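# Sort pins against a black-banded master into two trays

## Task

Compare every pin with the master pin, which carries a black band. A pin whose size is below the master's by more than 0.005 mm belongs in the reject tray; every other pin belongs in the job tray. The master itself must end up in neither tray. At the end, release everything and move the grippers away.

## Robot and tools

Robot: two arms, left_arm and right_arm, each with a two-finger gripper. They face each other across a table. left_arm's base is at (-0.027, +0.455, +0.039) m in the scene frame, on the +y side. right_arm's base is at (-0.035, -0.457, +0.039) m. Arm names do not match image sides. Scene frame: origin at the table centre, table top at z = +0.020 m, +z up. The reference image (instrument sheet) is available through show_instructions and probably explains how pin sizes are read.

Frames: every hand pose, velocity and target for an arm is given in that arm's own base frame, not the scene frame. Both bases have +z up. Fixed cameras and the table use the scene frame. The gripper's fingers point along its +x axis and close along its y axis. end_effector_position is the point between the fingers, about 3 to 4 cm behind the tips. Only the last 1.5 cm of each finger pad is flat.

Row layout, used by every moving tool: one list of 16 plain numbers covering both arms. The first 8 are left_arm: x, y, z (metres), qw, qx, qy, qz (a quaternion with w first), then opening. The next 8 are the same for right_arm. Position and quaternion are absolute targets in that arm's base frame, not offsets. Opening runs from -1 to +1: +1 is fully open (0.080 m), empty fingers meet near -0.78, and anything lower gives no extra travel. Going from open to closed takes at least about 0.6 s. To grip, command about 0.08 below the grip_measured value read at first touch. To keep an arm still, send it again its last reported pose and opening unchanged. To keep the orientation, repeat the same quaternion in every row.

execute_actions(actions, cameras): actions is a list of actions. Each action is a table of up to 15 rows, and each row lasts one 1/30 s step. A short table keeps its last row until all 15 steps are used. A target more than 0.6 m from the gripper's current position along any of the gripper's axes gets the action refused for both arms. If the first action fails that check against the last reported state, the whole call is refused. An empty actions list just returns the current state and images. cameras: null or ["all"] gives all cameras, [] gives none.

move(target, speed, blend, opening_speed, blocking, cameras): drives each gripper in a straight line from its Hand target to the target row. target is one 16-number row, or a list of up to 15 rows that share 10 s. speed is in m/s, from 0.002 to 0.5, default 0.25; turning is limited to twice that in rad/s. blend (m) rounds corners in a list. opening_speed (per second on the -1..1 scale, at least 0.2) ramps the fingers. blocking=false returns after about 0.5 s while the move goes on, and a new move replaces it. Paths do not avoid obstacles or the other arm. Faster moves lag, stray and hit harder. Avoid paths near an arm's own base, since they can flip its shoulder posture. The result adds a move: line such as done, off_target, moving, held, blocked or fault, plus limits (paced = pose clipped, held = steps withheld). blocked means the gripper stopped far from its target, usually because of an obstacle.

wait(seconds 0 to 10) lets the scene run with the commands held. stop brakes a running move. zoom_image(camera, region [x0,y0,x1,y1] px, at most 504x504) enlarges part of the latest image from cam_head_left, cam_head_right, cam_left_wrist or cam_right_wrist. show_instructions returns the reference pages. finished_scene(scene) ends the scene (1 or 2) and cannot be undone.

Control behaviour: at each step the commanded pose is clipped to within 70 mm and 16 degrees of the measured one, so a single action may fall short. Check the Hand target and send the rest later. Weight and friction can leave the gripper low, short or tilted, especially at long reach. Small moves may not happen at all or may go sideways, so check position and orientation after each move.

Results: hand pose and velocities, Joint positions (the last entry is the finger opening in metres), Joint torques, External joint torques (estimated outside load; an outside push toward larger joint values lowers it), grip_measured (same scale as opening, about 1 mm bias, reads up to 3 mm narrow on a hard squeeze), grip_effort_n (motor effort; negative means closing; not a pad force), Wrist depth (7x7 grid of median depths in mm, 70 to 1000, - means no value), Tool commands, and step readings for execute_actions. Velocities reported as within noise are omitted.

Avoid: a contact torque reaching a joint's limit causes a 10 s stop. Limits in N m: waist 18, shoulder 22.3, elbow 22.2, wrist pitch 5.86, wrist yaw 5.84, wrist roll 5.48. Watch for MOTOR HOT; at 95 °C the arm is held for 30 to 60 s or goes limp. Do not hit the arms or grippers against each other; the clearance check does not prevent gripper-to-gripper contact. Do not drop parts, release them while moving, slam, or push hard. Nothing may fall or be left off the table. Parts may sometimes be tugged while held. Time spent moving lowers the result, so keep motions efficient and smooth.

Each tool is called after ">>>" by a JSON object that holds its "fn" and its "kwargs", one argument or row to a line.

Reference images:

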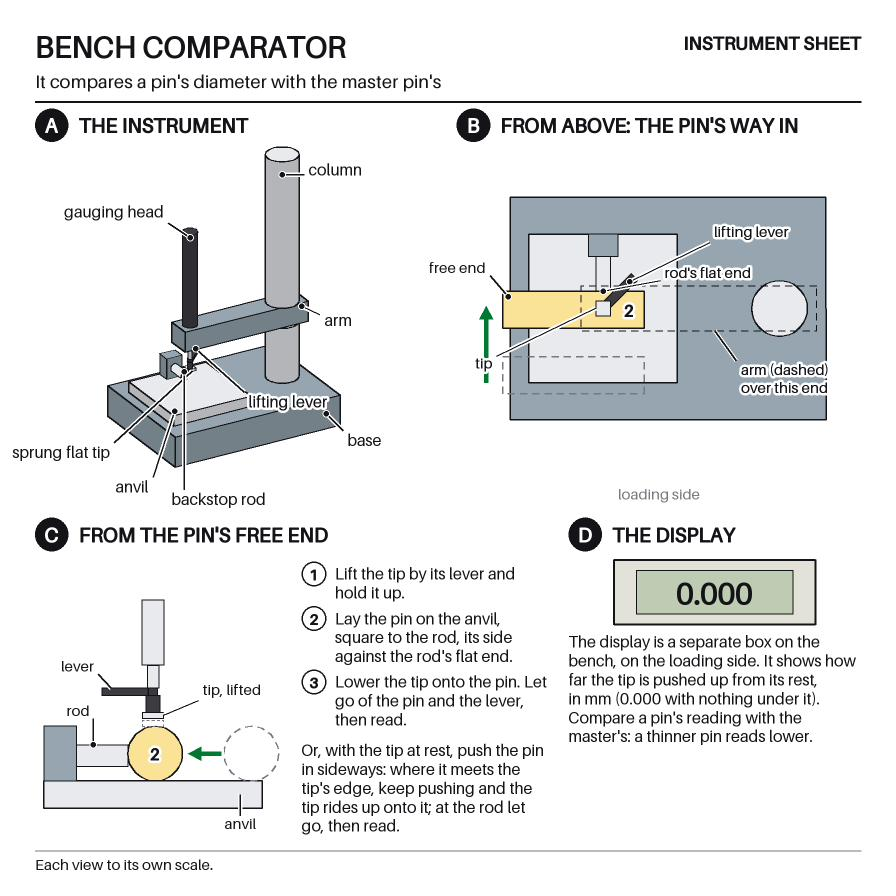

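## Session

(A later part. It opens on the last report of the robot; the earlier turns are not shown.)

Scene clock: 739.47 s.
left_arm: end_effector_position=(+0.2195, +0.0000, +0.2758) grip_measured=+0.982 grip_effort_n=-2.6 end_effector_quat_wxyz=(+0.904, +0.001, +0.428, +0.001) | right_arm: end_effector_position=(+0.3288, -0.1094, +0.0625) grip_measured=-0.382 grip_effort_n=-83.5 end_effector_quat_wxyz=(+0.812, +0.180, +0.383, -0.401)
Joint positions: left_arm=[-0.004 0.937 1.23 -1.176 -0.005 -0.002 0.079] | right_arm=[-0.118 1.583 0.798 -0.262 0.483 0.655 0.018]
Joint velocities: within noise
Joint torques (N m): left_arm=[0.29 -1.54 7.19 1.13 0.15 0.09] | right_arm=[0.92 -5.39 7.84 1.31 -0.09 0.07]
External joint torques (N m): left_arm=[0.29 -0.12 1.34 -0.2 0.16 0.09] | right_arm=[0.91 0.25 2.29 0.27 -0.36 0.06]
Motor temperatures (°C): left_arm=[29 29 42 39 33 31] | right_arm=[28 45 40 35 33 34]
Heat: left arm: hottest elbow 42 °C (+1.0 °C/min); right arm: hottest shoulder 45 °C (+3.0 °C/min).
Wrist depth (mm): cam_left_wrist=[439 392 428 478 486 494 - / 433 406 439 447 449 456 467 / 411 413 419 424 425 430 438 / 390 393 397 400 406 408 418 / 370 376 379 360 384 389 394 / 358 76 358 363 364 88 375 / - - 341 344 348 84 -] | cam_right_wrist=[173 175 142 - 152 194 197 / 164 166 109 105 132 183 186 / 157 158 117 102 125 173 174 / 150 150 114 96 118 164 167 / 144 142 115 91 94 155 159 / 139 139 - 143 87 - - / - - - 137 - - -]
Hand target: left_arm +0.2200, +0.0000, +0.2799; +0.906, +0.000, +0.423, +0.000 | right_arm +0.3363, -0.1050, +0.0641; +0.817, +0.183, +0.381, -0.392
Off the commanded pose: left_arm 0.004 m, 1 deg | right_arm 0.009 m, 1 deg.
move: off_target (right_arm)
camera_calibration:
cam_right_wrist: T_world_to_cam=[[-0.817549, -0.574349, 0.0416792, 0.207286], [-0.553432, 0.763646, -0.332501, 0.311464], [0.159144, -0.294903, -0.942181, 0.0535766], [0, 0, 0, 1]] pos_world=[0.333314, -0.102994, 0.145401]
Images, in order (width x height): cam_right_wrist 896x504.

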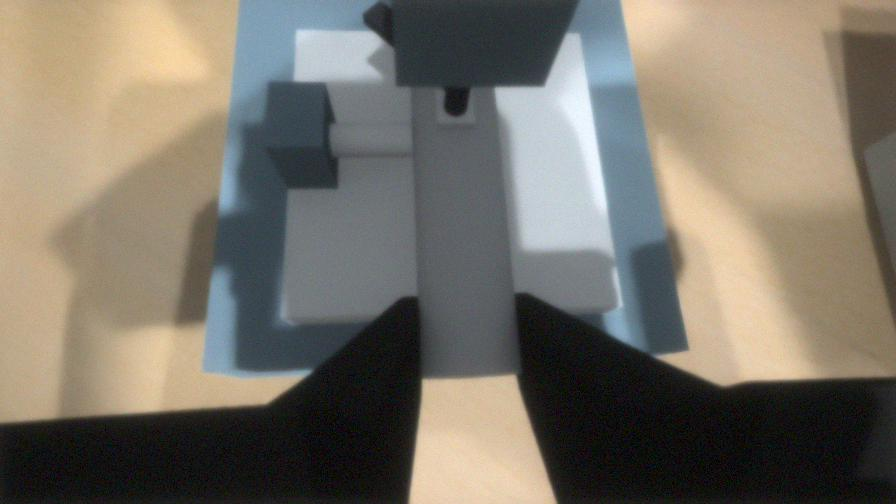

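>>> {"fn": "move", "kwargs": {
  "target": [
    [0.22, 0.0, 0.28, 0.9063, 0, 0.4226, 0, 1, 0.3280, -0.1105, 0.063, 0.8170, 0.1829, 0.3810, -0.3923, -0.47],
    [0.22, 0.0, 0.28, 0.9063, 0, 0.4226, 0, 1, 0.3280, -0.1105, 0.063, 0.8170, 0.1829, 0.3810, -0.3923, -0.1]
  ],
  "cameras": ["cam_right_wrist"],
  "speed": [0.03,0.03],
  "opening_speed": 0.4
}}

>>> {"fn": "move", "kwargs": {
  "target": [
    [0.22, 0.0, 0.28, 0.9063, 0, 0.4226, 0, 1, 0.3075, -0.0825, 0.1070, 0.8170, 0.1829, 0.3810, -0.3923, -0.05],
    [0.22, 0.0, 0.28, 0.9063, 0, 0.4226, 0, 1, 0.25, -0.09, 0.18, 0.8170, 0.1829, 0.3810, -0.3923, -0.05]
  ],
  "cameras": ["cam_right_wrist"],
  "speed": [0.1,0.25],
  "blend": [0.02,0]
}}

>>> {"fn": "zoom_image", "kwargs": {
  "camera": "cam_right_wrist",
  "region": [720, 180, 880, 290]
}}

Scene clock: 748.43 s.
left_arm: end_effector_position=(+0.2195, +0.0000, +0.2758) grip_measured=+0.982 grip_effort_n=-3.0 end_effector_quat_wxyz=(+0.904, +0.001, +0.428, +0.001) | right_arm: end_effector_position=(+0.3290, -0.1106, +0.0627) grip_measured=-0.105 grip_effort_n=14.2 end_effector_quat_wxyz=(+0.816, +0.183, +0.381, -0.394)
Joint positions: left_arm=[-0.004 0.937 1.23 -1.176 -0.005 -0.002 0.079] | right_arm=[-0.129 1.575 0.786 -0.242 0.464 0.638 0.03]
Joint velocities: within noise
Joint torques (N m): left_arm=[0.29 -1.54 7.18 1.13 0.15 0.1] | right_arm=[-0.06 -7.53 5.47 1.13 0.19 -0.13]
External joint torques (N m): left_arm=[0.3 -0.14 1.39 -0.18 0.16 0.1] | right_arm=[-0.02 -1.86 -0.2 0.03 -0.07 -0.13]
Motor temperatures (°C): left_arm=[29 29 42 39 33 31] | right_arm=[28 44 42 37 33 34]
Heat: left arm: hottest elbow 42 °C (+0.0 °C/min); right arm: hottest shoulder 44 °C (+0.0 °C/min).
Wrist depth (mm): cam_left_wrist=[436 388 429 482 486 495 - / 435 406 439 450 449 457 466 / 412 412 421 423 428 429 438 / 389 392 398 401 406 408 417 / 370 376 378 360 384 391 392 / 358 76 359 362 364 88 375 / - - 342 346 347 84 -] | cam_right_wrist=[175 177 143 - 149 190 194 / 167 167 109 106 131 180 183 / 159 159 117 102 124 170 172 / 151 151 115 97 117 162 165 / 145 144 110 92 102 153 157 / 139 141 - 142 85 - - / - - - 138 138 - -]
Hand target: left_arm +0.2200, +0.0000, +0.2799; +0.906, +0.000, +0.423, +0.000 | right_arm +0.3281, -0.1105, +0.0631; +0.817, +0.183, +0.381, -0.392
Off the commanded pose: left_arm 0.004 m, 1 deg | right_arm 0.001 m, 0 deg.
move: done
camera_calibration:
cam_right_wrist: T_world_to_cam=[[-0.811277, -0.583972, 0.0284089, 0.204389], [-0.558553, 0.759774, -0.332808, 0.313794], [0.172766, -0.285867, -0.942567, 0.0498396], [0, 0, 0, 1]] pos_world=[0.332476, -0.104808, 0.145604]
Images, in order (width x height): cam_right_wrist 896x504.

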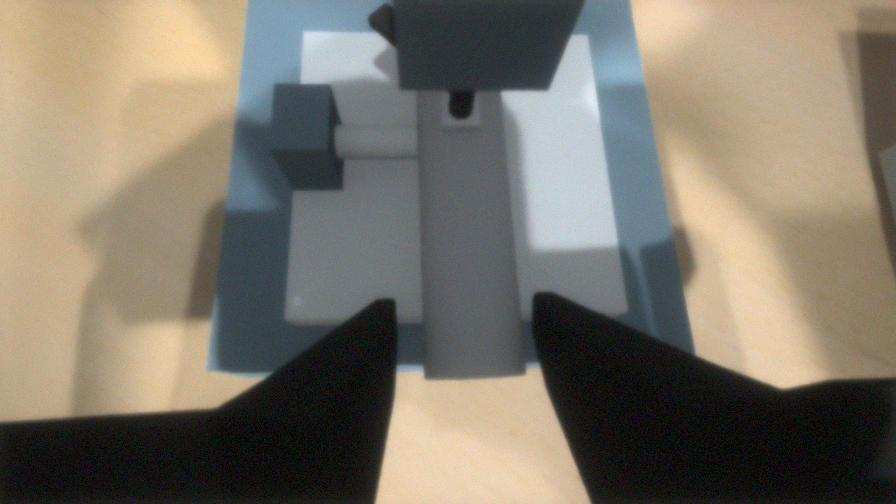

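Scene clock: 750.00 s.
left_arm: end_effector_position=(+0.2195, +0.0000, +0.2758) grip_measured=+0.982 grip_effort_n=-3.0 end_effector_quat_wxyz=(+0.904, +0.001, +0.428, +0.001) | right_arm: end_effector_position=(+0.2492, -0.0895, +0.1752) grip_measured=-0.054 grip_effort_n=14.2 end_effector_quat_wxyz=(+0.814, +0.181, +0.386, -0.394)
Joint positions: left_arm=[-0.004 0.937 1.23 -1.176 -0.005 -0.002 0.079] | right_arm=[-0.074 1.124 0.92 -0.86 0.491 0.69 0.033]
Joint velocities: within noise
Joint torques (N m): left_arm=[0.3 -1.54 7.17 1.13 0.15 0.1] | right_arm=[-0.22 -4.62 7.92 0.84 0.22 -0.13]
External joint torques (N m): left_arm=[0.31 -0.12 1.35 -0.2 0.16 0.1] | right_arm=[-0.22 -1.52 1.57 -0.21 -0.07 -0.13]
Motor temperatures (°C): left_arm=[29 29 42 39 33 31] | right_arm=[28 43 42 36 33 34]
Heat: left arm: hottest elbow 42 °C (+0.0 °C/min); right arm: hottest shoulder 43 °C (-1.0 °C/min).
Wrist depth (mm): cam_left_wrist=[439 388 428 481 486 493 - / 432 407 439 451 449 456 467 / 413 415 420 424 425 430 437 / 390 393 397 401 406 406 420 / 369 376 377 360 385 392 393 / 357 76 359 361 365 88 375 / - - 342 345 347 84 -] | cam_right_wrist=[307 310 197 294 331 317 - / 292 296 236 277 314 203 199 / 278 280 235 261 294 216 213 / 266 266 242 272 280 229 229 / 254 258 260 265 103 244 248 / 245 - - 253 80 - - / - - - 244 - - -]
Hand target: left_arm +0.2200, +0.0000, +0.2799; +0.906, +0.000, +0.423, +0.000 | right_arm +0.2500, -0.0900, +0.1800; +0.817, +0.183, +0.381, -0.392
Off the commanded pose: left_arm 0.004 m, 1 deg | right_arm 0.005 m, 1 deg.
move: done
camera_calibration:
cam_right_wrist: T_world_to_cam=[[-0.809595, -0.585815, 0.0370945, 0.146764], [-0.56396, 0.758752, -0.32595, 0.290721], [0.162801, -0.284807, -0.944659, 0.178725], [0, 0, 0, 1]] pos_world=[0.253678, -0.0837064, 0.258151]
Images, in order (width x height): cam_right_wrist 896x504.

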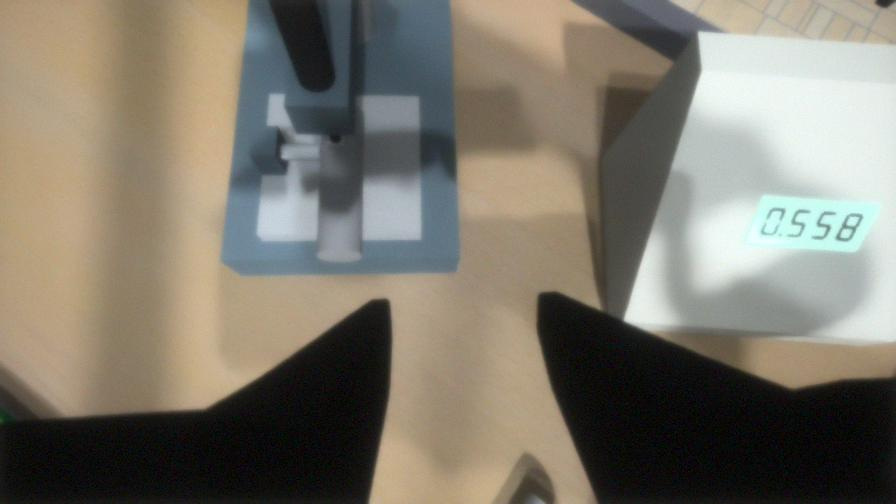

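Scaled by 3.150 from the camera's 896x504 image, which has a finer 1280x720 frame.

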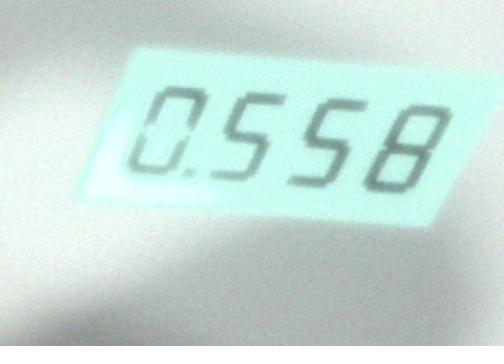

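>>> {"fn": "move", "kwargs": {
  "target": [
    [0.22, 0.0, 0.28, 0.9063, 0, 0.4226, 0, 1, 0.3060, -0.0840, 0.1070, 0.8170, 0.1829, 0.3810, -0.3923, 0.0],
    [0.22, 0.0, 0.28, 0.9063, 0, 0.4226, 0, 1, 0.3265, -0.1125, 0.0610, 0.8170, 0.1829, 0.3810, -0.3923, 0.0],
    [0.22, 0.0, 0.28, 0.9063, 0, 0.4226, 0, 1, 0.3265, -0.1125, 0.0620, 0.8170, 0.1829, 0.3810, -0.3923, -0.5],
    [0.22, 0.0, 0.28, 0.9063, 0, 0.4226, 0, 1, 0.3010, -0.1345, 0.065, 0.8170, 0.1829, 0.3810, -0.3923, -0.5],
    [0.22, 0.0, 0.28, 0.9063, 0, 0.4226, 0, 1, 0.2980, -0.1280, 0.13, 0.8170, 0.1829, 0.3810, -0.3923, -0.5]
  ],
  "cameras": ["cam_right_wrist"],
  "speed": [0.25,0.08,0.05,0.05,0.1],
  "blend": [0.02,0,0,0,0],
  "opening_speed": 0.6
}}

>>> {"fn": "move", "kwargs": {
  "target": [
    [0.22, 0.0, 0.28, 0.9063, 0, 0.4226, 0, 1, 0.27, 0.0, 0.15, 0.8652, 0.0928, 0.4030, -0.2780, -0.5],
    [0.22, 0.0, 0.28, 0.9063, 0, 0.4226, 0, 1, 0.37, 0.20, 0.11, 0.9063, 0.0, 0.4226, 0.0, -0.5]
  ],
  "cameras": ["cam_right_wrist"],
  "speed": [0.15,0.2],
  "blend": [0.03,0]
}}

Scene clock: 763.80 s.
left_arm: end_effector_position=(+0.2195, +0.0000, +0.2758) grip_measured=+0.982 grip_effort_n=-2.6 end_effector_quat_wxyz=(+0.904, +0.001, +0.428, +0.001) | right_arm: end_effector_position=(+0.2937, -0.1269, +0.1183) grip_measured=-0.385 grip_effort_n=-83.5 end_effector_quat_wxyz=(+0.810, +0.180, +0.398, -0.391)
Joint positions: left_arm=[-0.004 0.937 1.23 -1.176 -0.005 -0.002 0.079] | right_arm=[-0.221 1.36 0.85 -0.518 0.407 0.549 0.018]
Joint velocities: within noise
Joint torques (N m): left_arm=[0.29 -1.54 7.19 1.13 0.16 0.09] | right_arm=[0.22 -7.46 8.6 1.09 0.51 0.14]
External joint torques (N m): left_arm=[0.29 -0.12 1.33 -0.21 0.16 0.09] | right_arm=[0.24 -2.84 2.41 0 0.28 0.14]
Motor temperatures (°C): left_arm=[29 29 42 39 33 31] | right_arm=[28 42 43 36 33 34]
Heat: left arm: hottest elbow 42 °C (+0.0 °C/min); right arm: hottest elbow 43 °C (+4.0 °C/min).
Wrist depth (mm): cam_left_wrist=[438 391 433 478 486 493 - / 434 407 438 449 450 456 467 / 411 413 420 424 426 429 439 / 391 393 398 402 405 408 418 / 370 376 377 360 384 390 393 / 358 76 359 363 365 88 375 / - - 342 345 348 84 -] | cam_right_wrist=[229 230 118 210 250 254 240 / 220 221 110 113 239 243 148 / 211 209 159 106 228 227 145 / 203 175 168 101 218 206 145 / 194 171 163 95 209 202 154 / 189 191 - 193 - - - / - - - 189 - - -]
Hand target: left_arm +0.2200, +0.0000, +0.2799; +0.906, +0.000, +0.423, +0.000 | right_arm +0.2978, -0.1280, +0.1299; +0.817, +0.183, +0.381, -0.392
Off the commanded pose: left_arm 0.004 m, 1 deg | right_arm 0.013 m, 2 deg.
move: off_target (right_arm)
camera_calibration:
cam_right_wrist: T_world_to_cam=[[-0.805708, -0.590346, 0.0482282, 0.159888], [-0.574815, 0.759665, -0.304132, 0.326315], [0.142906, -0.272764, -0.951408, 0.115235], [0, 0, 0, 1]] pos_world=[0.299926, -0.122069, 0.201167]
Images, in order (width x height): cam_right_wrist 896x504.

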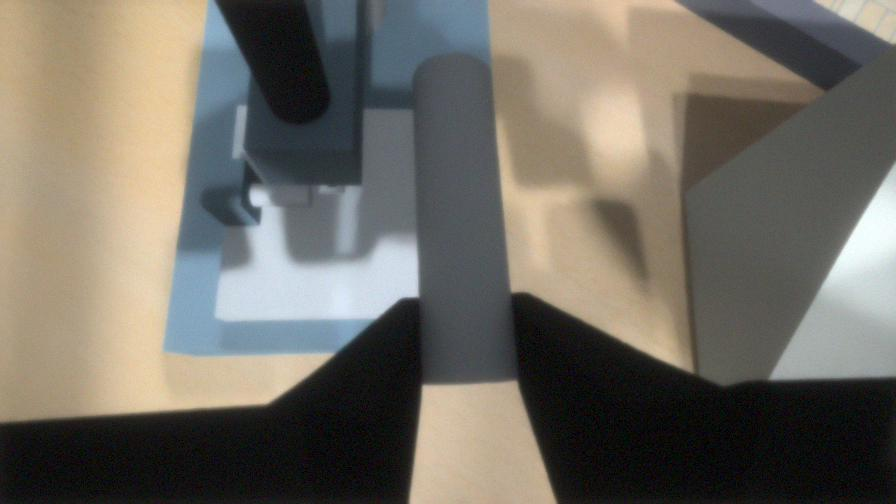

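Scene clock: 766.87 s.
left_arm: end_effector_position=(+0.2195, +0.0000, +0.2758) grip_measured=+0.982 grip_effort_n=-3.0 end_effector_quat_wxyz=(+0.904, +0.001, +0.428, +0.001) | right_arm: end_effector_position=(+0.3651, +0.1964, +0.1042) grip_measured=-0.385 grip_effort_n=-83.5 end_effector_quat_wxyz=(+0.903, -0.004, +0.431, -0.003)
Joint positions: left_arm=[-0.004 0.937 1.23 -1.176 -0.005 -0.002 0.079] | right_arm=[0.631 1.727 1.138 -0.408 0.388 0.515 0.018]
Joint velocities: within noise
Joint torques (N m): left_arm=[0.29 -1.54 7.18 1.13 0.15 0.1] | right_arm=[0.05 -8.25 8.52 1.4 0.27 -0.12]
External joint torques (N m): left_arm=[0.29 -0.08 1.3 -0.21 0.16 0.09] | right_arm=[0.01 -1.01 2.44 0.26 0.06 -0.12]
Motor temperatures (°C): left_arm=[29 29 42 39 33 31] | right_arm=[28 42 44 36 33 34]
Heat: left arm: hottest elbow 42 °C (+0.0 °C/min); right arm: hottest elbow 44 °C (+5.0 °C/min).
Wrist depth (mm): cam_left_wrist=[437 391 434 480 485 477 - / 435 407 438 451 449 453 468 / 410 413 421 423 426 430 436 / 389 392 398 400 405 408 418 / 370 374 378 359 385 390 393 / 358 76 357 363 365 88 374 / - - 342 345 347 84 -] | cam_right_wrist=[212 213 216 221 229 233 237 / 202 204 206 112 215 218 224 / 193 191 195 106 206 208 212 / 185 183 187 100 196 199 201 / 178 174 165 95 175 190 192 / 173 171 - 174 86 - - / - - - 169 - - -]
Hand target: left_arm +0.2200, +0.0000, +0.2799; +0.906, +0.000, +0.423, +0.000 | right_arm +0.3698, +0.2000, +0.1101; +0.906, +0.000, +0.422, +0.000
Off the commanded pose: left_arm 0.004 m, 1 deg | right_arm 0.008 m, 1 deg.
move: done
camera_calibration:
cam_right_wrist: T_world_to_cam=[[-0.0505032, -0.998034, 0.037129, 0.21445], [-0.947591, 0.0361413, -0.317436, 0.397049], [0.31547, -0.0512146, -0.947553, 0.0729045], [0, 0, 0, 1]] pos_world=[0.364072, 0.203412, 0.187156]
Images, in order (width x height): cam_right_wrist 896x504.

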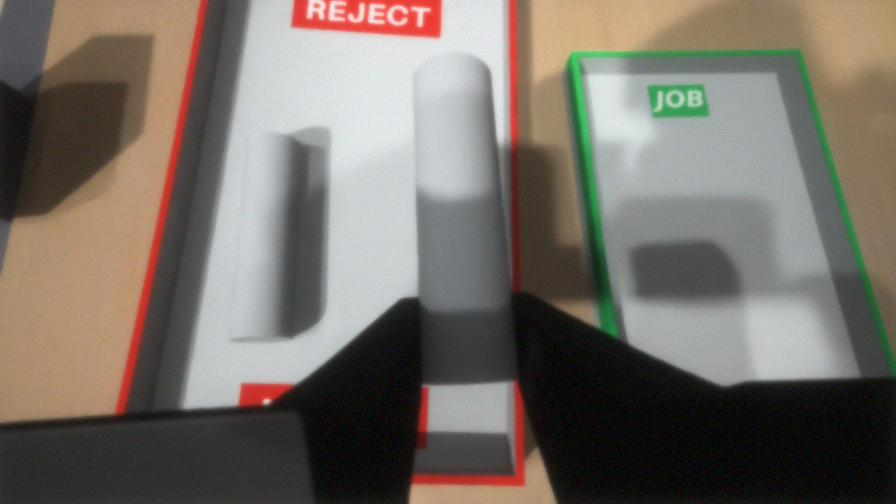

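>>> {"fn": "move", "kwargs": {
  "target": [
    [0.22, 0.0, 0.28, 0.9063, 0, 0.4226, 0, 1, 0.384, 0.216, 0.085, 0.9063, 0.0, 0.4226, 0.0, -0.5],
    [0.22, 0.0, 0.28, 0.9063, 0, 0.4226, 0, 1, 0.384, 0.216, 0.040, 0.9063, 0.0, 0.4226, 0.0, -0.5],
    [0.22, 0.0, 0.28, 0.9063, 0, 0.4226, 0, 1, 0.384, 0.216, 0.033, 0.9063, 0.0, 0.4226, 0.0, -0.5]
  ],
  "cameras": ["cam_right_wrist"],
  "speed": [0.15,0.08,0.04]
}}

Scene clock: 773.43 s.
left_arm: end_effector_position=(+0.2195, +0.0000, +0.2758) grip_measured=+0.982 grip_effort_n=-3.0 end_effector_quat_wxyz=(+0.904, +0.001, +0.428, +0.001) | right_arm: end_effector_position=(+0.3843, +0.2163, +0.0360) grip_measured=-0.385 grip_effort_n=-83.5 end_effector_quat_wxyz=(+0.906, +0.001, +0.422, +0.002)
Joint positions: left_arm=[-0.004 0.937 1.23 -1.176 -0.005 -0.002 0.079] | right_arm=[0.643 1.933 1.09 -0.133 0.392 0.519 0.018]
Joint velocities: within noise
Joint torques (N m): left_arm=[0.29 -1.55 7.18 1.13 0.16 0.1] | right_arm=[0.12 -8.88 5.6 1.37 0.4 0.12]
External joint torques (N m): left_arm=[0.29 -0.16 1.39 -0.19 0.16 0.1] | right_arm=[0.15 -0.62 0 0.19 0.19 0.11]
Motor temperatures (°C): left_arm=[29 29 42 39 33 31] | right_arm=[28 43 45 36 33 34]
Heat: left arm: hottest elbow 42 °C (+0.0 °C/min); right arm: hottest elbow 45 °C (+6.1 °C/min).
Wrist depth (mm): cam_left_wrist=[438 392 432 479 476 427 - / 436 405 438 450 449 447 469 / 412 413 419 425 425 430 438 / 390 394 397 403 406 407 418 / 370 374 378 359 383 391 394 / 358 76 358 362 366 88 375 / - - 342 345 347 84 -] | cam_right_wrist=[137 135 139 141 142 145 147 / 129 127 131 113 135 139 140 / 114 121 110 106 128 132 132 / 108 115 118 101 122 126 126 / 110 110 98 95 117 120 120 / 107 108 - 109 - - - / - - - 107 89 - -]
Hand target: left_arm +0.2200, +0.0000, +0.2799; +0.906, +0.000, +0.423, +0.000 | right_arm +0.3840, +0.2160, +0.0330; +0.906, +0.000, +0.423, +0.000
Off the commanded pose: left_arm 0.004 m, 1 deg | right_arm 0.003 m, 0 deg.
move: done
camera_calibration:
cam_right_wrist: T_world_to_cam=[[-0.0446668, -0.998728, 0.0234122, 0.236211], [-0.941863, 0.0342882, -0.334243, 0.391724], [0.333015, -0.0369806, -0.942196, -0.00680485], [0, 0, 0, 1]] pos_world=[0.381767, 0.222227, 0.118989]
Images, in order (width x height): cam_right_wrist 896x504.

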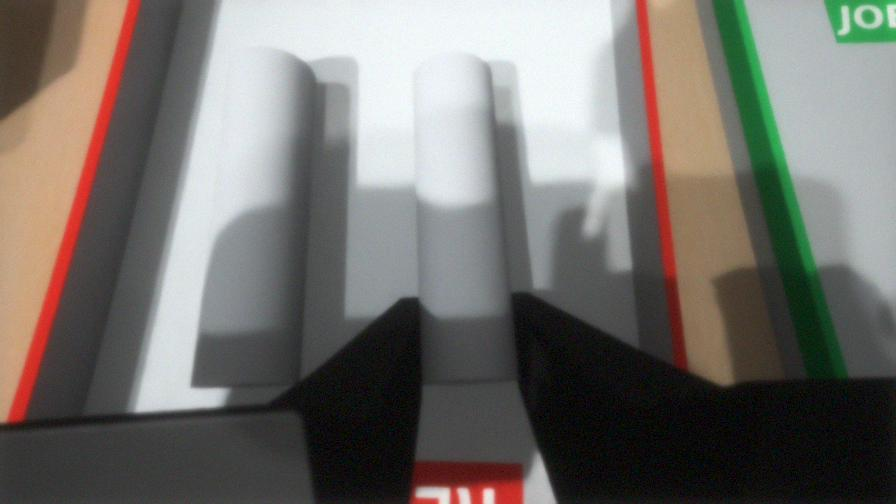

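>>> {"fn": "move", "kwargs": {
  "target": [
    [0.22, 0.0, 0.28, 0.9063, 0, 0.4226, 0, 1, 0.384, 0.216, 0.0335, 0.9063, 0.0, 0.4226, 0.0, -0.2],
    [0.22, 0.0, 0.28, 0.9063, 0, 0.4226, 0, 1, 0.354, 0.216, 0.071, 0.9063, 0.0, 0.4226, 0.0, -0.2],
    [0.22, 0.0, 0.28, 0.9063, 0, 0.4226, 0, 1, 0.31, 0.18, 0.14, 0.9063, 0.0, 0.4226, 0.0, 0.1],
    [0.22, 0.0, 0.28, 0.9063, 0, 0.4226, 0, 1, 0.22, 0.08, 0.15, 0.8004, 0.2032, 0.4200, -0.3855, 0.1],
    [0.22, 0.0, 0.28, 0.9063, 0, 0.4226, 0, 1, 0.195, 0.0, 0.11, 0.6239, 0.3066, 0.2909, -0.6574, 0.1]
  ],
  "cameras": ["cam_right_wrist", "cam_head_left"],
  "speed": [0.04,0.08,0.25,0.3,0.3],
  "blend": [0,0,0.02,0.03,0],
  "opening_speed": 0.8
}}

Scene clock: 786.13 s.
left_arm: end_effector_position=(+0.2195, +0.0000, +0.2758) grip_measured=+0.982 grip_effort_n=-3.0 end_effector_quat_wxyz=(+0.904, +0.001, +0.428, +0.001) | right_arm: end_effector_position=(+0.1970, +0.0012, +0.1125) grip_measured=+0.097 grip_effort_n=14.2 end_effector_quat_wxyz=(+0.627, +0.312, +0.290, -0.652)
Joint positions: left_arm=[-0.004 0.937 1.23 -1.176 -0.005 -0.002 0.079] | right_arm=[0.452 1.517 0.973 -1.393 0.6 2.189 0.039]
Joint velocities: within noise
Joint torques (N m): left_arm=[0.29 -1.54 7.18 1.13 0.16 0.1] | right_arm=[-0.18 -4.37 4.49 -0.29 0.3 0.13]
External joint torques (N m): left_arm=[0.29 -0.12 1.32 -0.21 0.16 0.09] | right_arm=[-0.15 -0.03 -0.26 0.02 -0.07 0.13]
Motor temperatures (°C): left_arm=[29 29 42 39 33 31] | right_arm=[28 44 43 36 33 34]
Heat: left arm: hottest elbow 42 °C (+0.0 °C/min); right arm: hottest shoulder 44 °C (-2.0 °C/min).
Wrist depth (mm): cam_left_wrist=[439 392 432 479 486 491 - / 435 404 438 451 448 450 467 / 412 414 421 424 426 429 439 / 391 393 398 403 405 408 418 / 370 376 378 360 384 392 393 / 359 76 359 363 364 88 374 / - - 341 345 348 84 -] | cam_right_wrist=[206 252 260 256 266 260 245 / 196 215 245 247 251 249 231 / 203 226 231 234 235 237 218 / 214 217 219 217 222 224 207 / 204 206 209 206 93 213 199 / 196 - 86 196 87 - - / - - 86 189 190 - -]
Hand target: left_arm +0.2200, +0.0000, +0.2799; +0.906, +0.000, +0.423, +0.000 | right_arm +0.1949, +0.0000, +0.1100; +0.624, +0.307, +0.291, -0.657
Off the commanded pose: left_arm 0.004 m, 1 deg | right_arm 0.003 m, 1 deg.
move: done; blend cut to 0 m at target 3
camera_calibration:
cam_right_wrist: T_world_to_cam=[[-0.995439, 0.0943881, 0.0138331, 0.198307], [0.0847149, 0.941309, -0.326742, 0.0440311], [-0.0438618, -0.32408, -0.945012, 0.194598], [0, 0, 0, 1]] pos_world=[0.202208, 0.00290069, 0.195541]
Images, in order (width x height): cam_head_left 504x504, cam_right_wrist 896x504.

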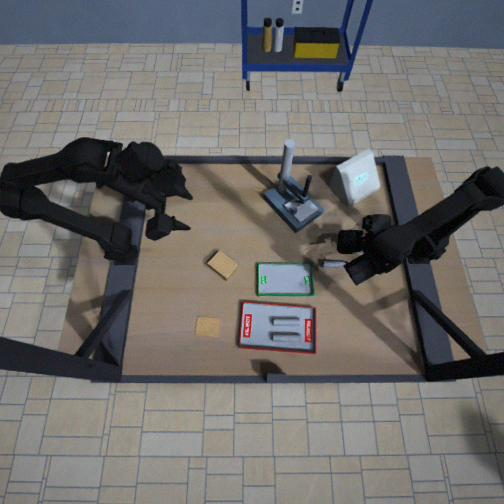

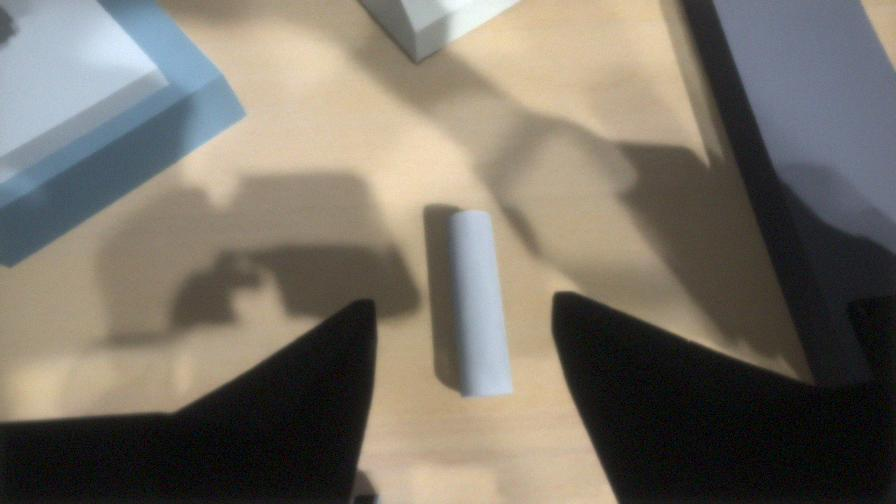

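>>> {"fn": "move", "kwargs": {
  "target": [
    [0.22, 0.0, 0.28, 0.9063, 0, 0.4226, 0, 1, 0.1850, 0.0005, 0.06, 0.6307, 0.3035, 0.2941, -0.6508, 0.05],
    [0.22, 0.0, 0.28, 0.9063, 0, 0.4226, 0, 1, 0.1845, -0.0010, 0.030, 0.6307, 0.3035, 0.2941, -0.6508, 0.05]
  ],
  "cameras": ["cam_right_wrist"],
  "speed": [0.12,0.06]
}}

Scene clock: 794.93 s.
left_arm: end_effector_position=(+0.2195, +0.0000, +0.2758) grip_measured=+0.982 grip_effort_n=-2.6 end_effector_quat_wxyz=(+0.904, +0.001, +0.428, +0.001) | right_arm: end_effector_position=(+0.1865, +0.0005, +0.0321) grip_measured=+0.054 grip_effort_n=-19.3 end_effector_quat_wxyz=(+0.631, +0.310, +0.292, -0.648)
Joint positions: left_arm=[-0.004 0.937 1.23 -1.176 -0.005 -0.002 0.079] | right_arm=[0.473 1.638 0.732 -1.037 0.597 2.196 0.037]
Joint velocities: within noise
Joint torques (N m): left_arm=[0.29 -1.55 7.19 1.13 0.16 0.1] | right_arm=[-0.15 -4.34 3.62 -0.05 0.4 -0.08]
External joint torques (N m): left_arm=[0.29 -0.16 1.43 -0.18 0.16 0.09] | right_arm=[-0.14 0.08 -0.26 0.27 0.03 -0.08]
Motor temperatures (°C): left_arm=[29 29 42 39 33 31] | right_arm=[28 42 41 35 33 34]
Heat: left arm: hottest elbow 42 °C (+0.0 °C/min); right arm: hottest shoulder 42 °C (-3.0 °C/min).
Wrist depth (mm): cam_left_wrist=[439 392 433 481 487 493 - / 433 406 439 452 450 449 468 / 410 413 418 424 425 430 440 / 389 393 397 401 405 407 418 / 369 375 377 360 382 390 393 / 358 76 359 362 365 88 375 / - - 340 345 349 84 -] | cam_right_wrist=[157 158 161 163 165 166 165 / 148 149 151 153 154 156 157 / 140 141 142 126 146 147 148 / 133 133 135 118 138 139 140 / 126 127 129 112 93 131 133 / 121 - 73 121 78 - - / - - 83 117 117 - -]
Hand target: left_arm +0.2200, +0.0000, +0.2799; +0.906, +0.000, +0.423, +0.000 | right_arm +0.1844, -0.0010, +0.0300; +0.631, +0.304, +0.294, -0.651
Off the commanded pose: left_arm 0.004 m, 1 deg | right_arm 0.003 m, 1 deg.
move: done
camera_calibration:
cam_right_wrist: T_world_to_cam=[[-0.996678, 0.079985, 0.0153665, 0.189259], [0.0706146, 0.94261, -0.326343, 0.0219329], [-0.0405871, -0.324173, -0.945127, 0.117315], [0, 0, 0, 1]] pos_world=[0.191843, 0.00221835, 0.115127]
Images, in order (width x height): cam_right_wrist 896x504.

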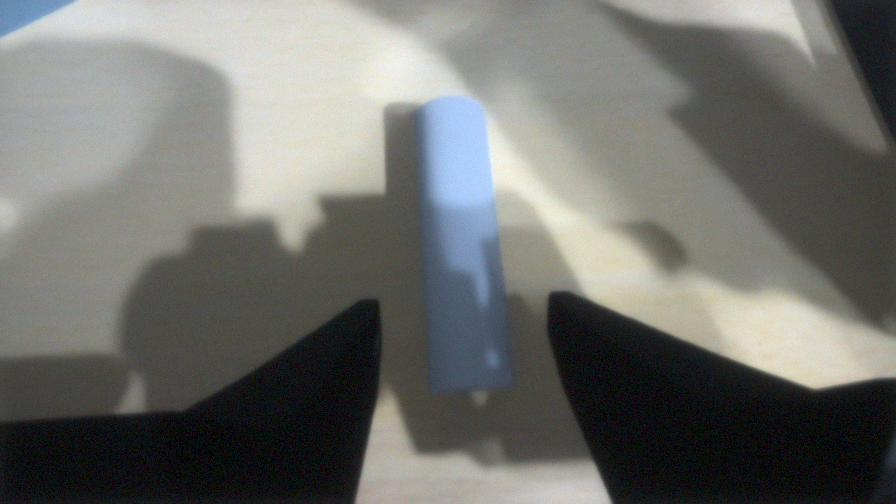

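>>> {"fn": "move", "kwargs": {
  "target": [
    [0.22, 0.0, 0.28, 0.9063, 0, 0.4226, 0, 1, 0.1840, -0.0005, 0.0235, 0.6464, 0.2962, 0.3014, -0.6352, 0.05],
    [0.22, 0.0, 0.28, 0.9063, 0, 0.4226, 0, 1, 0.1840, -0.0005, 0.0235, 0.6464, 0.2962, 0.3014, -0.6352, -0.5],
    [0.22, 0.0, 0.28, 0.9063, 0, 0.4226, 0, 1, 0.1860, 0.0, 0.09, 0.6464, 0.2962, 0.3014, -0.6352, -0.5],
    [0.22, 0.0, 0.28, 0.9063, 0, 0.4226, 0, 1, 0.25, -0.05, 0.14, 0.8170, 0.1829, 0.3810, -0.3923, -0.5],
    [0.22, 0.0, 0.28, 0.9063, 0, 0.4226, 0, 1, 0.3040, -0.1320, 0.11, 0.8170, 0.1829, 0.3810, -0.3923, -0.5]
  ],
  "cameras": ["cam_right_wrist"],
  "speed": [0.05,0.05,0.1,0.15,0.15],
  "blend": [0,0,0.02,0.02,0],
  "opening_speed": 0.6
}}

Scene clock: 807.50 s.
left_arm: end_effector_position=(+0.2195, +0.0000, +0.2758) grip_measured=+0.982 grip_effort_n=-2.6 end_effector_quat_wxyz=(+0.904, +0.001, +0.428, +0.001) | right_arm: end_effector_position=(+0.3009, -0.1307, +0.1084) grip_measured=-0.497 grip_effort_n=-19.8 end_effector_quat_wxyz=(+0.816, +0.183, +0.383, -0.393)
Joint positions: left_arm=[-0.004 0.937 1.23 -1.176 -0.005 -0.002 0.079] | right_arm=[-0.225 1.388 0.815 -0.421 0.411 0.547 0.013]
Joint velocities: within noise
Joint torques (N m): left_arm=[0.3 -1.54 7.18 1.13 0.15 0.1] | right_arm=[-0.23 -4.93 7.75 1.18 0.17 -0.11]
External joint torques (N m): left_arm=[0.29 -0.11 1.36 -0.19 0.16 0.09] | right_arm=[-0.24 -0.17 1.66 0.06 -0.06 -0.12]
Motor temperatures (°C): left_arm=[29 29 42 39 33 31] | right_arm=[28 41 40 35 33 34]
Heat: left arm: hottest elbow 42 °C (+0.0 °C/min); right arm: hottest shoulder 41 °C (-3.0 °C/min).
Wrist depth (mm): cam_left_wrist=[437 392 432 483 485 493 - / 433 406 439 450 449 448 466 / 411 412 420 425 424 429 437 / 390 394 397 401 404 409 418 / 370 375 377 359 383 390 393 / 357 76 359 362 365 88 376 / - - 340 346 348 84 -] | cam_right_wrist=[227 - 110 202 244 245 230 / 218 219 101 193 231 235 236 / 207 206 105 175 219 221 151 / 197 169 160 166 209 207 149 / 189 161 154 105 199 200 147 / 183 159 - 162 - - - / - - - 178 - - -]
Hand target: left_arm +0.2200, +0.0000, +0.2799; +0.906, +0.000, +0.423, +0.000 | right_arm +0.3039, -0.1320, +0.1100; +0.817, +0.183, +0.381, -0.392
Off the commanded pose: left_arm 0.004 m, 1 deg | right_arm 0.004 m, 0 deg.
move: done
camera_calibration:
cam_right_wrist: T_world_to_cam=[[-0.810275, -0.585281, 0.0300098, 0.167926], [-0.560641, 0.759214, -0.33057, 0.328915], [0.170692, -0.284677, -0.943304, 0.0929056], [0, 0, 0, 1]] pos_world=[0.304611, -0.124985, 0.191328]
Images, in order (width x height): cam_right_wrist 896x504.

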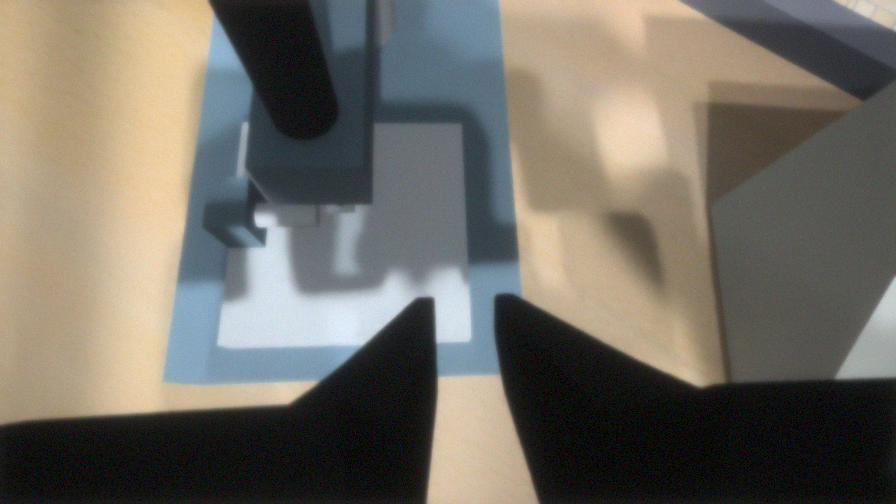

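>>> {"fn": "wait", "kwargs": {
  "seconds": 0.1,
  "cameras": ["cam_head_left","cam_head_right"]
}}

>>> {"fn": "zoom_image", "kwargs": {
  "camera": "cam_head_left",
  "region": [240, 140, 450, 350]
}}

>>> {"fn": "zoom_image", "kwargs": {
  "camera": "cam_head_right",
  "region": [250, 140, 460, 350]
}}

Scene clock: 814.27 s.
left_arm: end_effector_position=(+0.2195, +0.0000, +0.2758) grip_measured=+0.982 grip_effort_n=-2.6 end_effector_quat_wxyz=(+0.904, +0.001, +0.428, +0.001) | right_arm: end_effector_position=(+0.3010, -0.1308, +0.1084) grip_measured=-0.497 grip_effort_n=-19.3 end_effector_quat_wxyz=(+0.816, +0.183, +0.383, -0.393)
Joint positions: left_arm=[-0.004 0.937 1.23 -1.176 -0.005 -0.002 0.079] | right_arm=[-0.225 1.388 0.815 -0.421 0.411 0.547 0.013]
Joint velocities: within noise
Joint torques (N m): left_arm=[0.29 -1.55 7.18 1.13 0.16 0.09] | right_arm=[-0.22 -4.91 7.73 1.19 0.16 -0.13]
External joint torques (N m): left_arm=[0.3 -0.1 1.38 -0.17 0.16 0.09] | right_arm=[-0.27 -0.14 1.6 0.05 -0.06 -0.13]
Motor temperatures (°C): left_arm=[29 29 42 39 33 31] | right_arm=[28 40 41 35 33 34]
Heat: left arm: hottest elbow 42 °C (+0.0 °C/min); right arm: hottest elbow 41 °C (-2.0 °C/min).
Wrist depth (mm): cam_left_wrist=[438 391 433 481 487 491 - / 433 406 439 451 450 450 466 / 412 414 420 424 427 427 438 / 389 393 397 400 406 409 419 / 371 374 377 359 385 390 392 / 358 76 357 362 365 88 374 / - - 341 345 348 84 -] | cam_right_wrist=[227 - 110 202 243 245 230 / 217 219 101 193 231 235 237 / 207 206 105 175 219 222 151 / 198 169 160 166 209 207 149 / 189 162 154 104 199 200 148 / 183 158 - 162 - - - / - - - 179 - - -]
Hand target: left_arm +0.2200, +0.0000, +0.2799; +0.906, +0.000, +0.423, +0.000 | right_arm +0.3039, -0.1320, +0.1100; +0.817, +0.183, +0.381, -0.392
Tool commands: left_gripper/opening=+1.0 right_gripper/opening=-0.5
Off the commanded pose: left_arm 0.004 m, 1 deg | right_arm 0.004 m, 0 deg.
wait: 0.10 s; at rest from the start
Images, in order (width x height): cam_head_left 504x504, cam_head_right 504x504.

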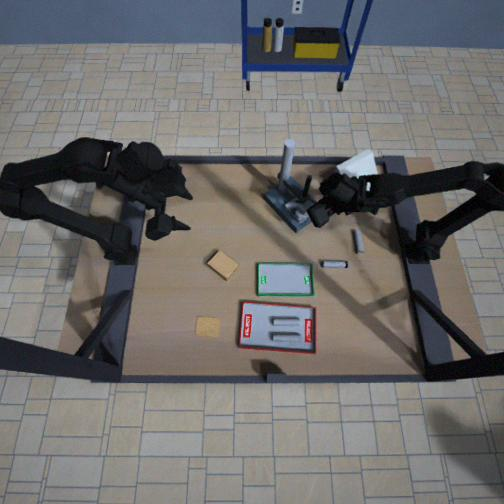

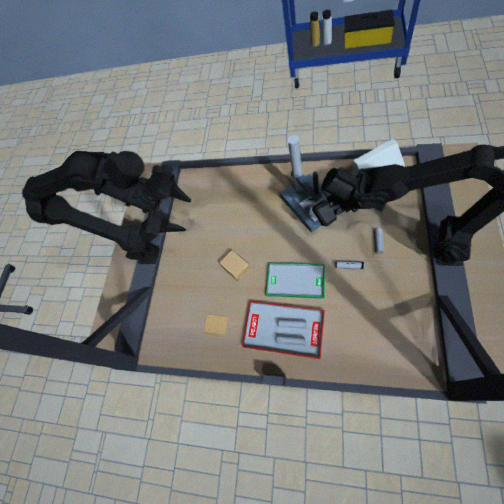

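Scaled by 2.400 from the camera's 504x504 image, which has a finer 720x720 frame.

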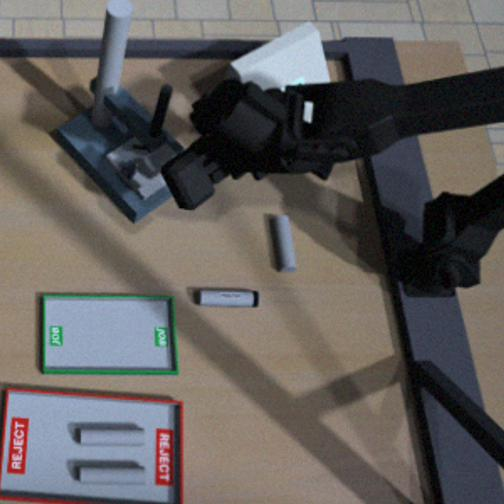

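Scaled by 2.400 from the camera's 504x504 image, which has a finer 720x720 frame.

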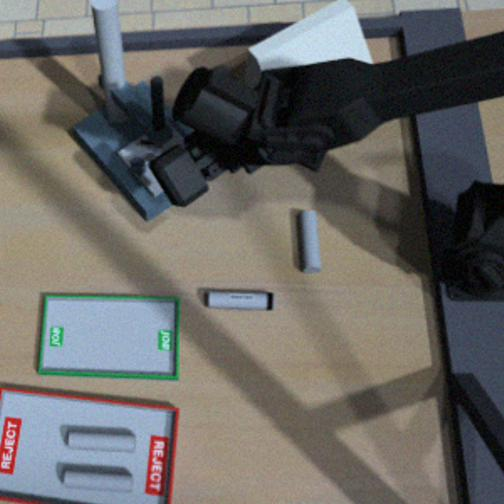

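>>> {"fn": "move", "kwargs": {
  "target": [
    [0.22, 0.0, 0.28, 0.9063, 0, 0.4226, 0, 1, 0.24, -0.03, 0.13, 0.8170, 0.1829, 0.3810, -0.3923, 0.05],
    [0.22, 0.0, 0.28, 0.9063, 0, 0.4226, 0, 1, 0.190, 0.0, 0.09, 0.6464, 0.2962, 0.3014, -0.6352, 0.05]
  ],
  "cameras": ["cam_right_wrist"],
  "speed": [0.3,0.25],
  "blend": [0.02,0]
}}

Scene clock: 819.80 s.
left_arm: end_effector_position=(+0.2195, +0.0000, +0.2758) grip_measured=+0.982 grip_effort_n=-3.0 end_effector_quat_wxyz=(+0.904, +0.001, +0.428, +0.001) | right_arm: end_effector_position=(+0.1886, -0.0015, +0.0897) grip_measured=+0.046 grip_effort_n=14.2 end_effector_quat_wxyz=(+0.647, +0.296, +0.301, -0.635)
Joint positions: left_arm=[-0.004 0.937 1.23 -1.176 -0.005 -0.002 0.079] | right_arm=[0.472 1.498 0.857 -1.283 0.617 2.137 0.037]
Joint velocities: within noise
Joint torques (N m): left_arm=[0.3 -1.55 7.18 1.13 0.15 0.1] | right_arm=[0.22 -4.09 5.92 -0.31 0.3 0.14]
External joint torques (N m): left_arm=[0.3 -0.14 1.39 -0.18 0.16 0.09] | right_arm=[0.22 -0.04 1.32 -0.03 -0.07 0.14]
Motor temperatures (°C): left_arm=[29 29 42 39 33 31] | right_arm=[28 40 42 36 33 34]
Heat: left arm: hottest elbow 42 °C (+0.0 °C/min); right arm: hottest elbow 42 °C (-2.0 °C/min).
Wrist depth (mm): cam_left_wrist=[438 391 432 480 488 491 - / 433 406 437 451 450 449 466 / 411 412 421 423 426 429 437 / 389 393 397 401 405 406 418 / 369 375 378 360 385 391 391 / 358 76 358 362 364 88 375 / - - 342 345 348 84 -] | cam_right_wrist=[181 198 233 234 241 241 220 / 188 213 219 222 225 227 207 / 200 203 206 210 211 215 197 / 190 192 194 194 200 202 187 / 180 183 185 182 93 191 185 / 173 - 82 175 84 - - / - - 82 169 170 - -]
Hand target: left_arm +0.2200, +0.0000, +0.2799; +0.906, +0.000, +0.423, +0.000 | right_arm +0.1900, +0.0000, +0.0900; +0.647, +0.296, +0.301, -0.635
Off the commanded pose: left_arm 0.004 m, 1 deg | right_arm 0.002 m, 0 deg.
move: done
camera_calibration:
cam_right_wrist: T_world_to_cam=[[-0.999192, 0.0299075, 0.0268537, 0.18996], [0.0192196, 0.942274, -0.334291, 0.052865], [-0.0353013, -0.333505, -0.942087, 0.169929], [0, 0, 0, 1]] pos_world=[0.19479, 0.00117746, 0.172659]
Images, in order (width x height): cam_right_wrist 896x504.

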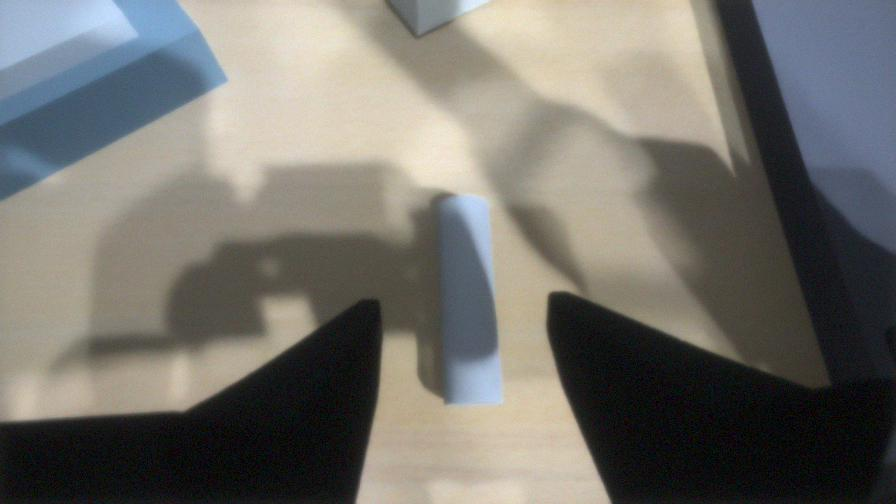

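>>> {"fn": "move", "kwargs": {
  "target": [
    [0.22, 0.0, 0.28, 0.9063, 0, 0.4226, 0, 1, 0.1820, -0.0010, 0.045, 0.6464, 0.2962, 0.3014, -0.6352, 0.05],
    [0.22, 0.0, 0.28, 0.9063, 0, 0.4226, 0, 1, 0.1815, -0.0010, 0.0170, 0.6464, 0.2962, 0.3014, -0.6352, 0.05]
  ],
  "cameras": ["cam_right_wrist"],
  "speed": [0.12,0.05]
}}

Scene clock: 831.00 s.
left_arm: end_effector_position=(+0.2195, +0.0000, +0.2758) grip_measured=+0.982 grip_effort_n=-2.6 end_effector_quat_wxyz=(+0.904, +0.001, +0.428, +0.001) | right_arm: end_effector_position=(+0.1839, -0.0003, +0.0192) grip_measured=+0.046 grip_effort_n=14.2 end_effector_quat_wxyz=(+0.647, +0.301, +0.300, -0.633)
Joint positions: left_arm=[-0.004 0.937 1.23 -1.176 -0.005 -0.002 0.079] | right_arm=[0.487 1.647 0.677 -0.952 0.611 2.155 0.037]
Joint velocities: within noise
Joint torques (N m): left_arm=[0.29 -1.54 7.18 1.13 0.16 0.1] | right_arm=[0.19 -4.22 3.47 -0.03 0.32 0.12]
External joint torques (N m): left_arm=[0.29 -0.16 1.4 -0.19 0.16 0.09] | right_arm=[0.18 0.06 -0.24 0.25 -0.05 0.12]
Motor temperatures (°C): left_arm=[29 29 42 39 33 31] | right_arm=[28 39 42 35 33 34]
Heat: left arm: hottest elbow 42 °C (+0.0 °C/min); right arm: hottest elbow 42 °C (-2.0 °C/min).
Wrist depth (mm): cam_left_wrist=[437 391 432 481 487 490 - / 433 407 439 451 448 448 468 / 412 413 419 425 424 429 438 / 390 393 397 400 405 406 418 / 369 376 378 361 384 390 393 / 357 76 358 362 364 88 375 / - - 342 346 348 84 -] | cam_right_wrist=[141 143 145 147 149 150 152 / 133 135 136 118 139 141 142 / 126 127 128 110 131 133 134 / 120 120 121 104 124 125 127 / 113 115 116 98 103 119 119 / 109 110 72 109 99 - - / - - 82 105 107 - -]
Hand target: left_arm +0.2200, +0.0000, +0.2799; +0.906, +0.000, +0.423, +0.000 | right_arm +0.1816, -0.0010, +0.0171; +0.647, +0.296, +0.301, -0.635
Off the commanded pose: left_arm 0.004 m, 1 deg | right_arm 0.003 m, 1 deg.
move: done
camera_calibration:
cam_right_wrist: T_world_to_cam=[[-0.999395, 0.0300517, 0.0174847, 0.187338], [0.0226361, 0.944112, -0.328845, 0.0276085], [-0.0263899, -0.328251, -0.944222, 0.102122], [0, 0, 0, 1]] pos_world=[0.189294, 0.00182636, 0.102229]
Images, in order (width x height): cam_right_wrist 896x504.

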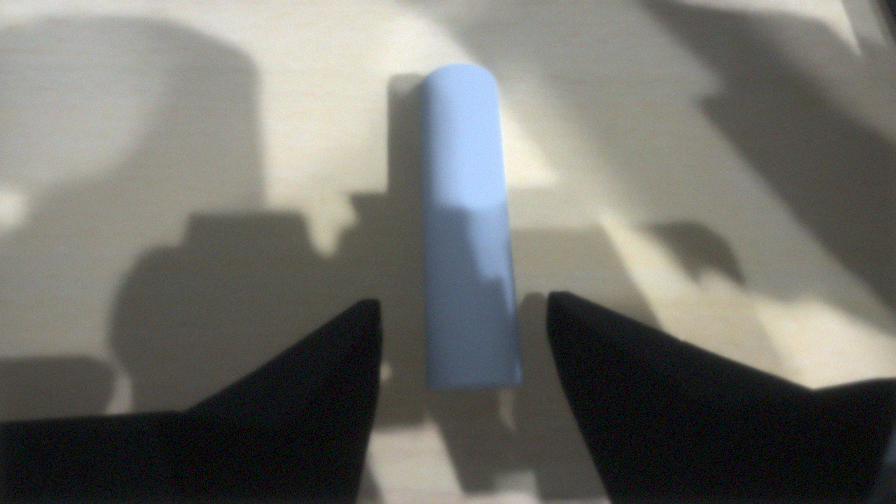

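>>> {"fn": "move", "kwargs": {
  "target": [
    [0.22, 0.0, 0.28, 0.9063, 0, 0.4226, 0, 1, 0.1815, -0.0010, 0.0155, 0.6464, 0.2962, 0.3014, -0.6352, 0.05],
    [0.22, 0.0, 0.28, 0.9063, 0, 0.4226, 0, 1, 0.1815, -0.0010, 0.0155, 0.6464, 0.2962, 0.3014, -0.6352, -0.5],
    [0.22, 0.0, 0.28, 0.9063, 0, 0.4226, 0, 1, 0.1830, 0.0, 0.07, 0.6464, 0.2962, 0.3014, -0.6352, -0.5]
  ],
  "cameras": ["cam_right_wrist"],
  "speed": [0.04,0.05,0.08],
  "opening_speed": 0.6
}}

Scene clock: 838.83 s.
left_arm: end_effector_position=(+0.2195, +0.0000, +0.2758) grip_measured=+0.982 grip_effort_n=-3.0 end_effector_quat_wxyz=(+0.904, +0.001, +0.428, +0.001) | right_arm: end_effector_position=(+0.1803, -0.0013, +0.0660) grip_measured=-0.384 grip_effort_n=-83.5 end_effector_quat_wxyz=(+0.644, +0.289, +0.306, -0.639)
Joint positions: left_arm=[-0.004 0.937 1.23 -1.176 -0.005 -0.002 0.079] | right_arm=[0.487 1.533 0.781 -1.2 0.604 2.155 0.018]
Joint velocities: within noise
Joint torques (N m): left_arm=[0.3 -1.55 7.19 1.13 0.16 0.1] | right_arm=[0.22 -6.21 5.85 -0.52 0.55 0.14]
External joint torques (N m): left_arm=[0.31 -0.16 1.4 -0.19 0.16 0.09] | right_arm=[0.21 -2.23 1.56 -0.2 0.18 0.14]
Motor temperatures (°C): left_arm=[29 29 42 39 33 31] | right_arm=[28 39 40 34 33 34]
Heat: left arm: hottest elbow 42 °C (+0.0 °C/min); right arm: hottest elbow 40 °C (-4.0 °C/min).
Wrist depth (mm): cam_left_wrist=[438 391 432 482 486 494 - / 435 406 436 450 449 449 467 / 412 413 419 424 426 429 437 / 390 394 397 401 405 407 420 / 371 376 379 360 385 389 393 / 356 76 358 362 365 88 375 / - - 342 346 348 84 -] | cam_right_wrist=[174 196 203 209 212 215 195 / 182 186 191 114 199 203 184 / 173 176 179 107 187 190 175 / 164 166 169 100 176 179 172 / 156 157 160 95 165 169 168 / 150 152 - 152 - - - / - - - 147 - - -]
Hand target: left_arm +0.2200, +0.0000, +0.2799; +0.906, +0.000, +0.423, +0.000 | right_arm +0.1830, -0.0001, +0.0699; +0.646, +0.296, +0.301, -0.635
Off the commanded pose: left_arm 0.004 m, 1 deg | right_arm 0.005 m, 1 deg.
move: done
camera_calibration:
cam_right_wrist: T_world_to_cam=[[-0.998425, 0.0328377, 0.0454953, 0.180943], [0.0155885, 0.941271, -0.337293, 0.0457845], [-0.0538994, -0.336052, -0.9403, 0.150632], [0, 0, 0, 1]] pos_world=[0.188063, 0.00158285, 0.14885]
Images, in order (width x height): cam_right_wrist 896x504.

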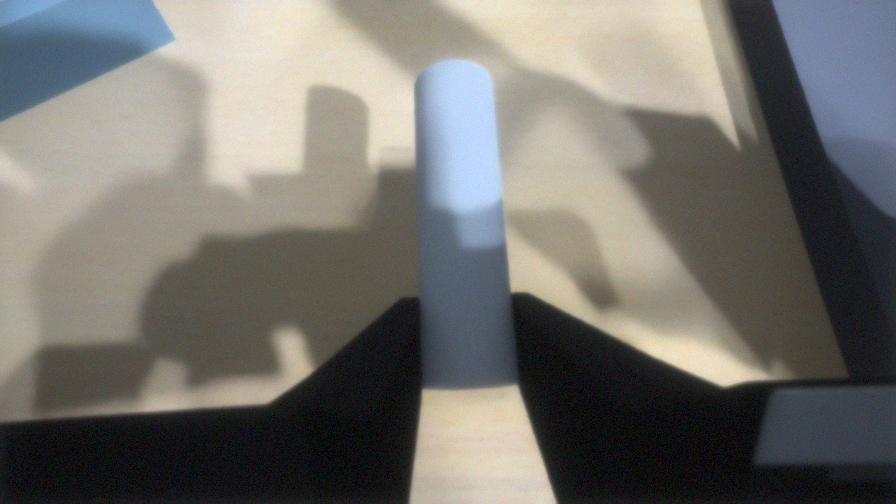

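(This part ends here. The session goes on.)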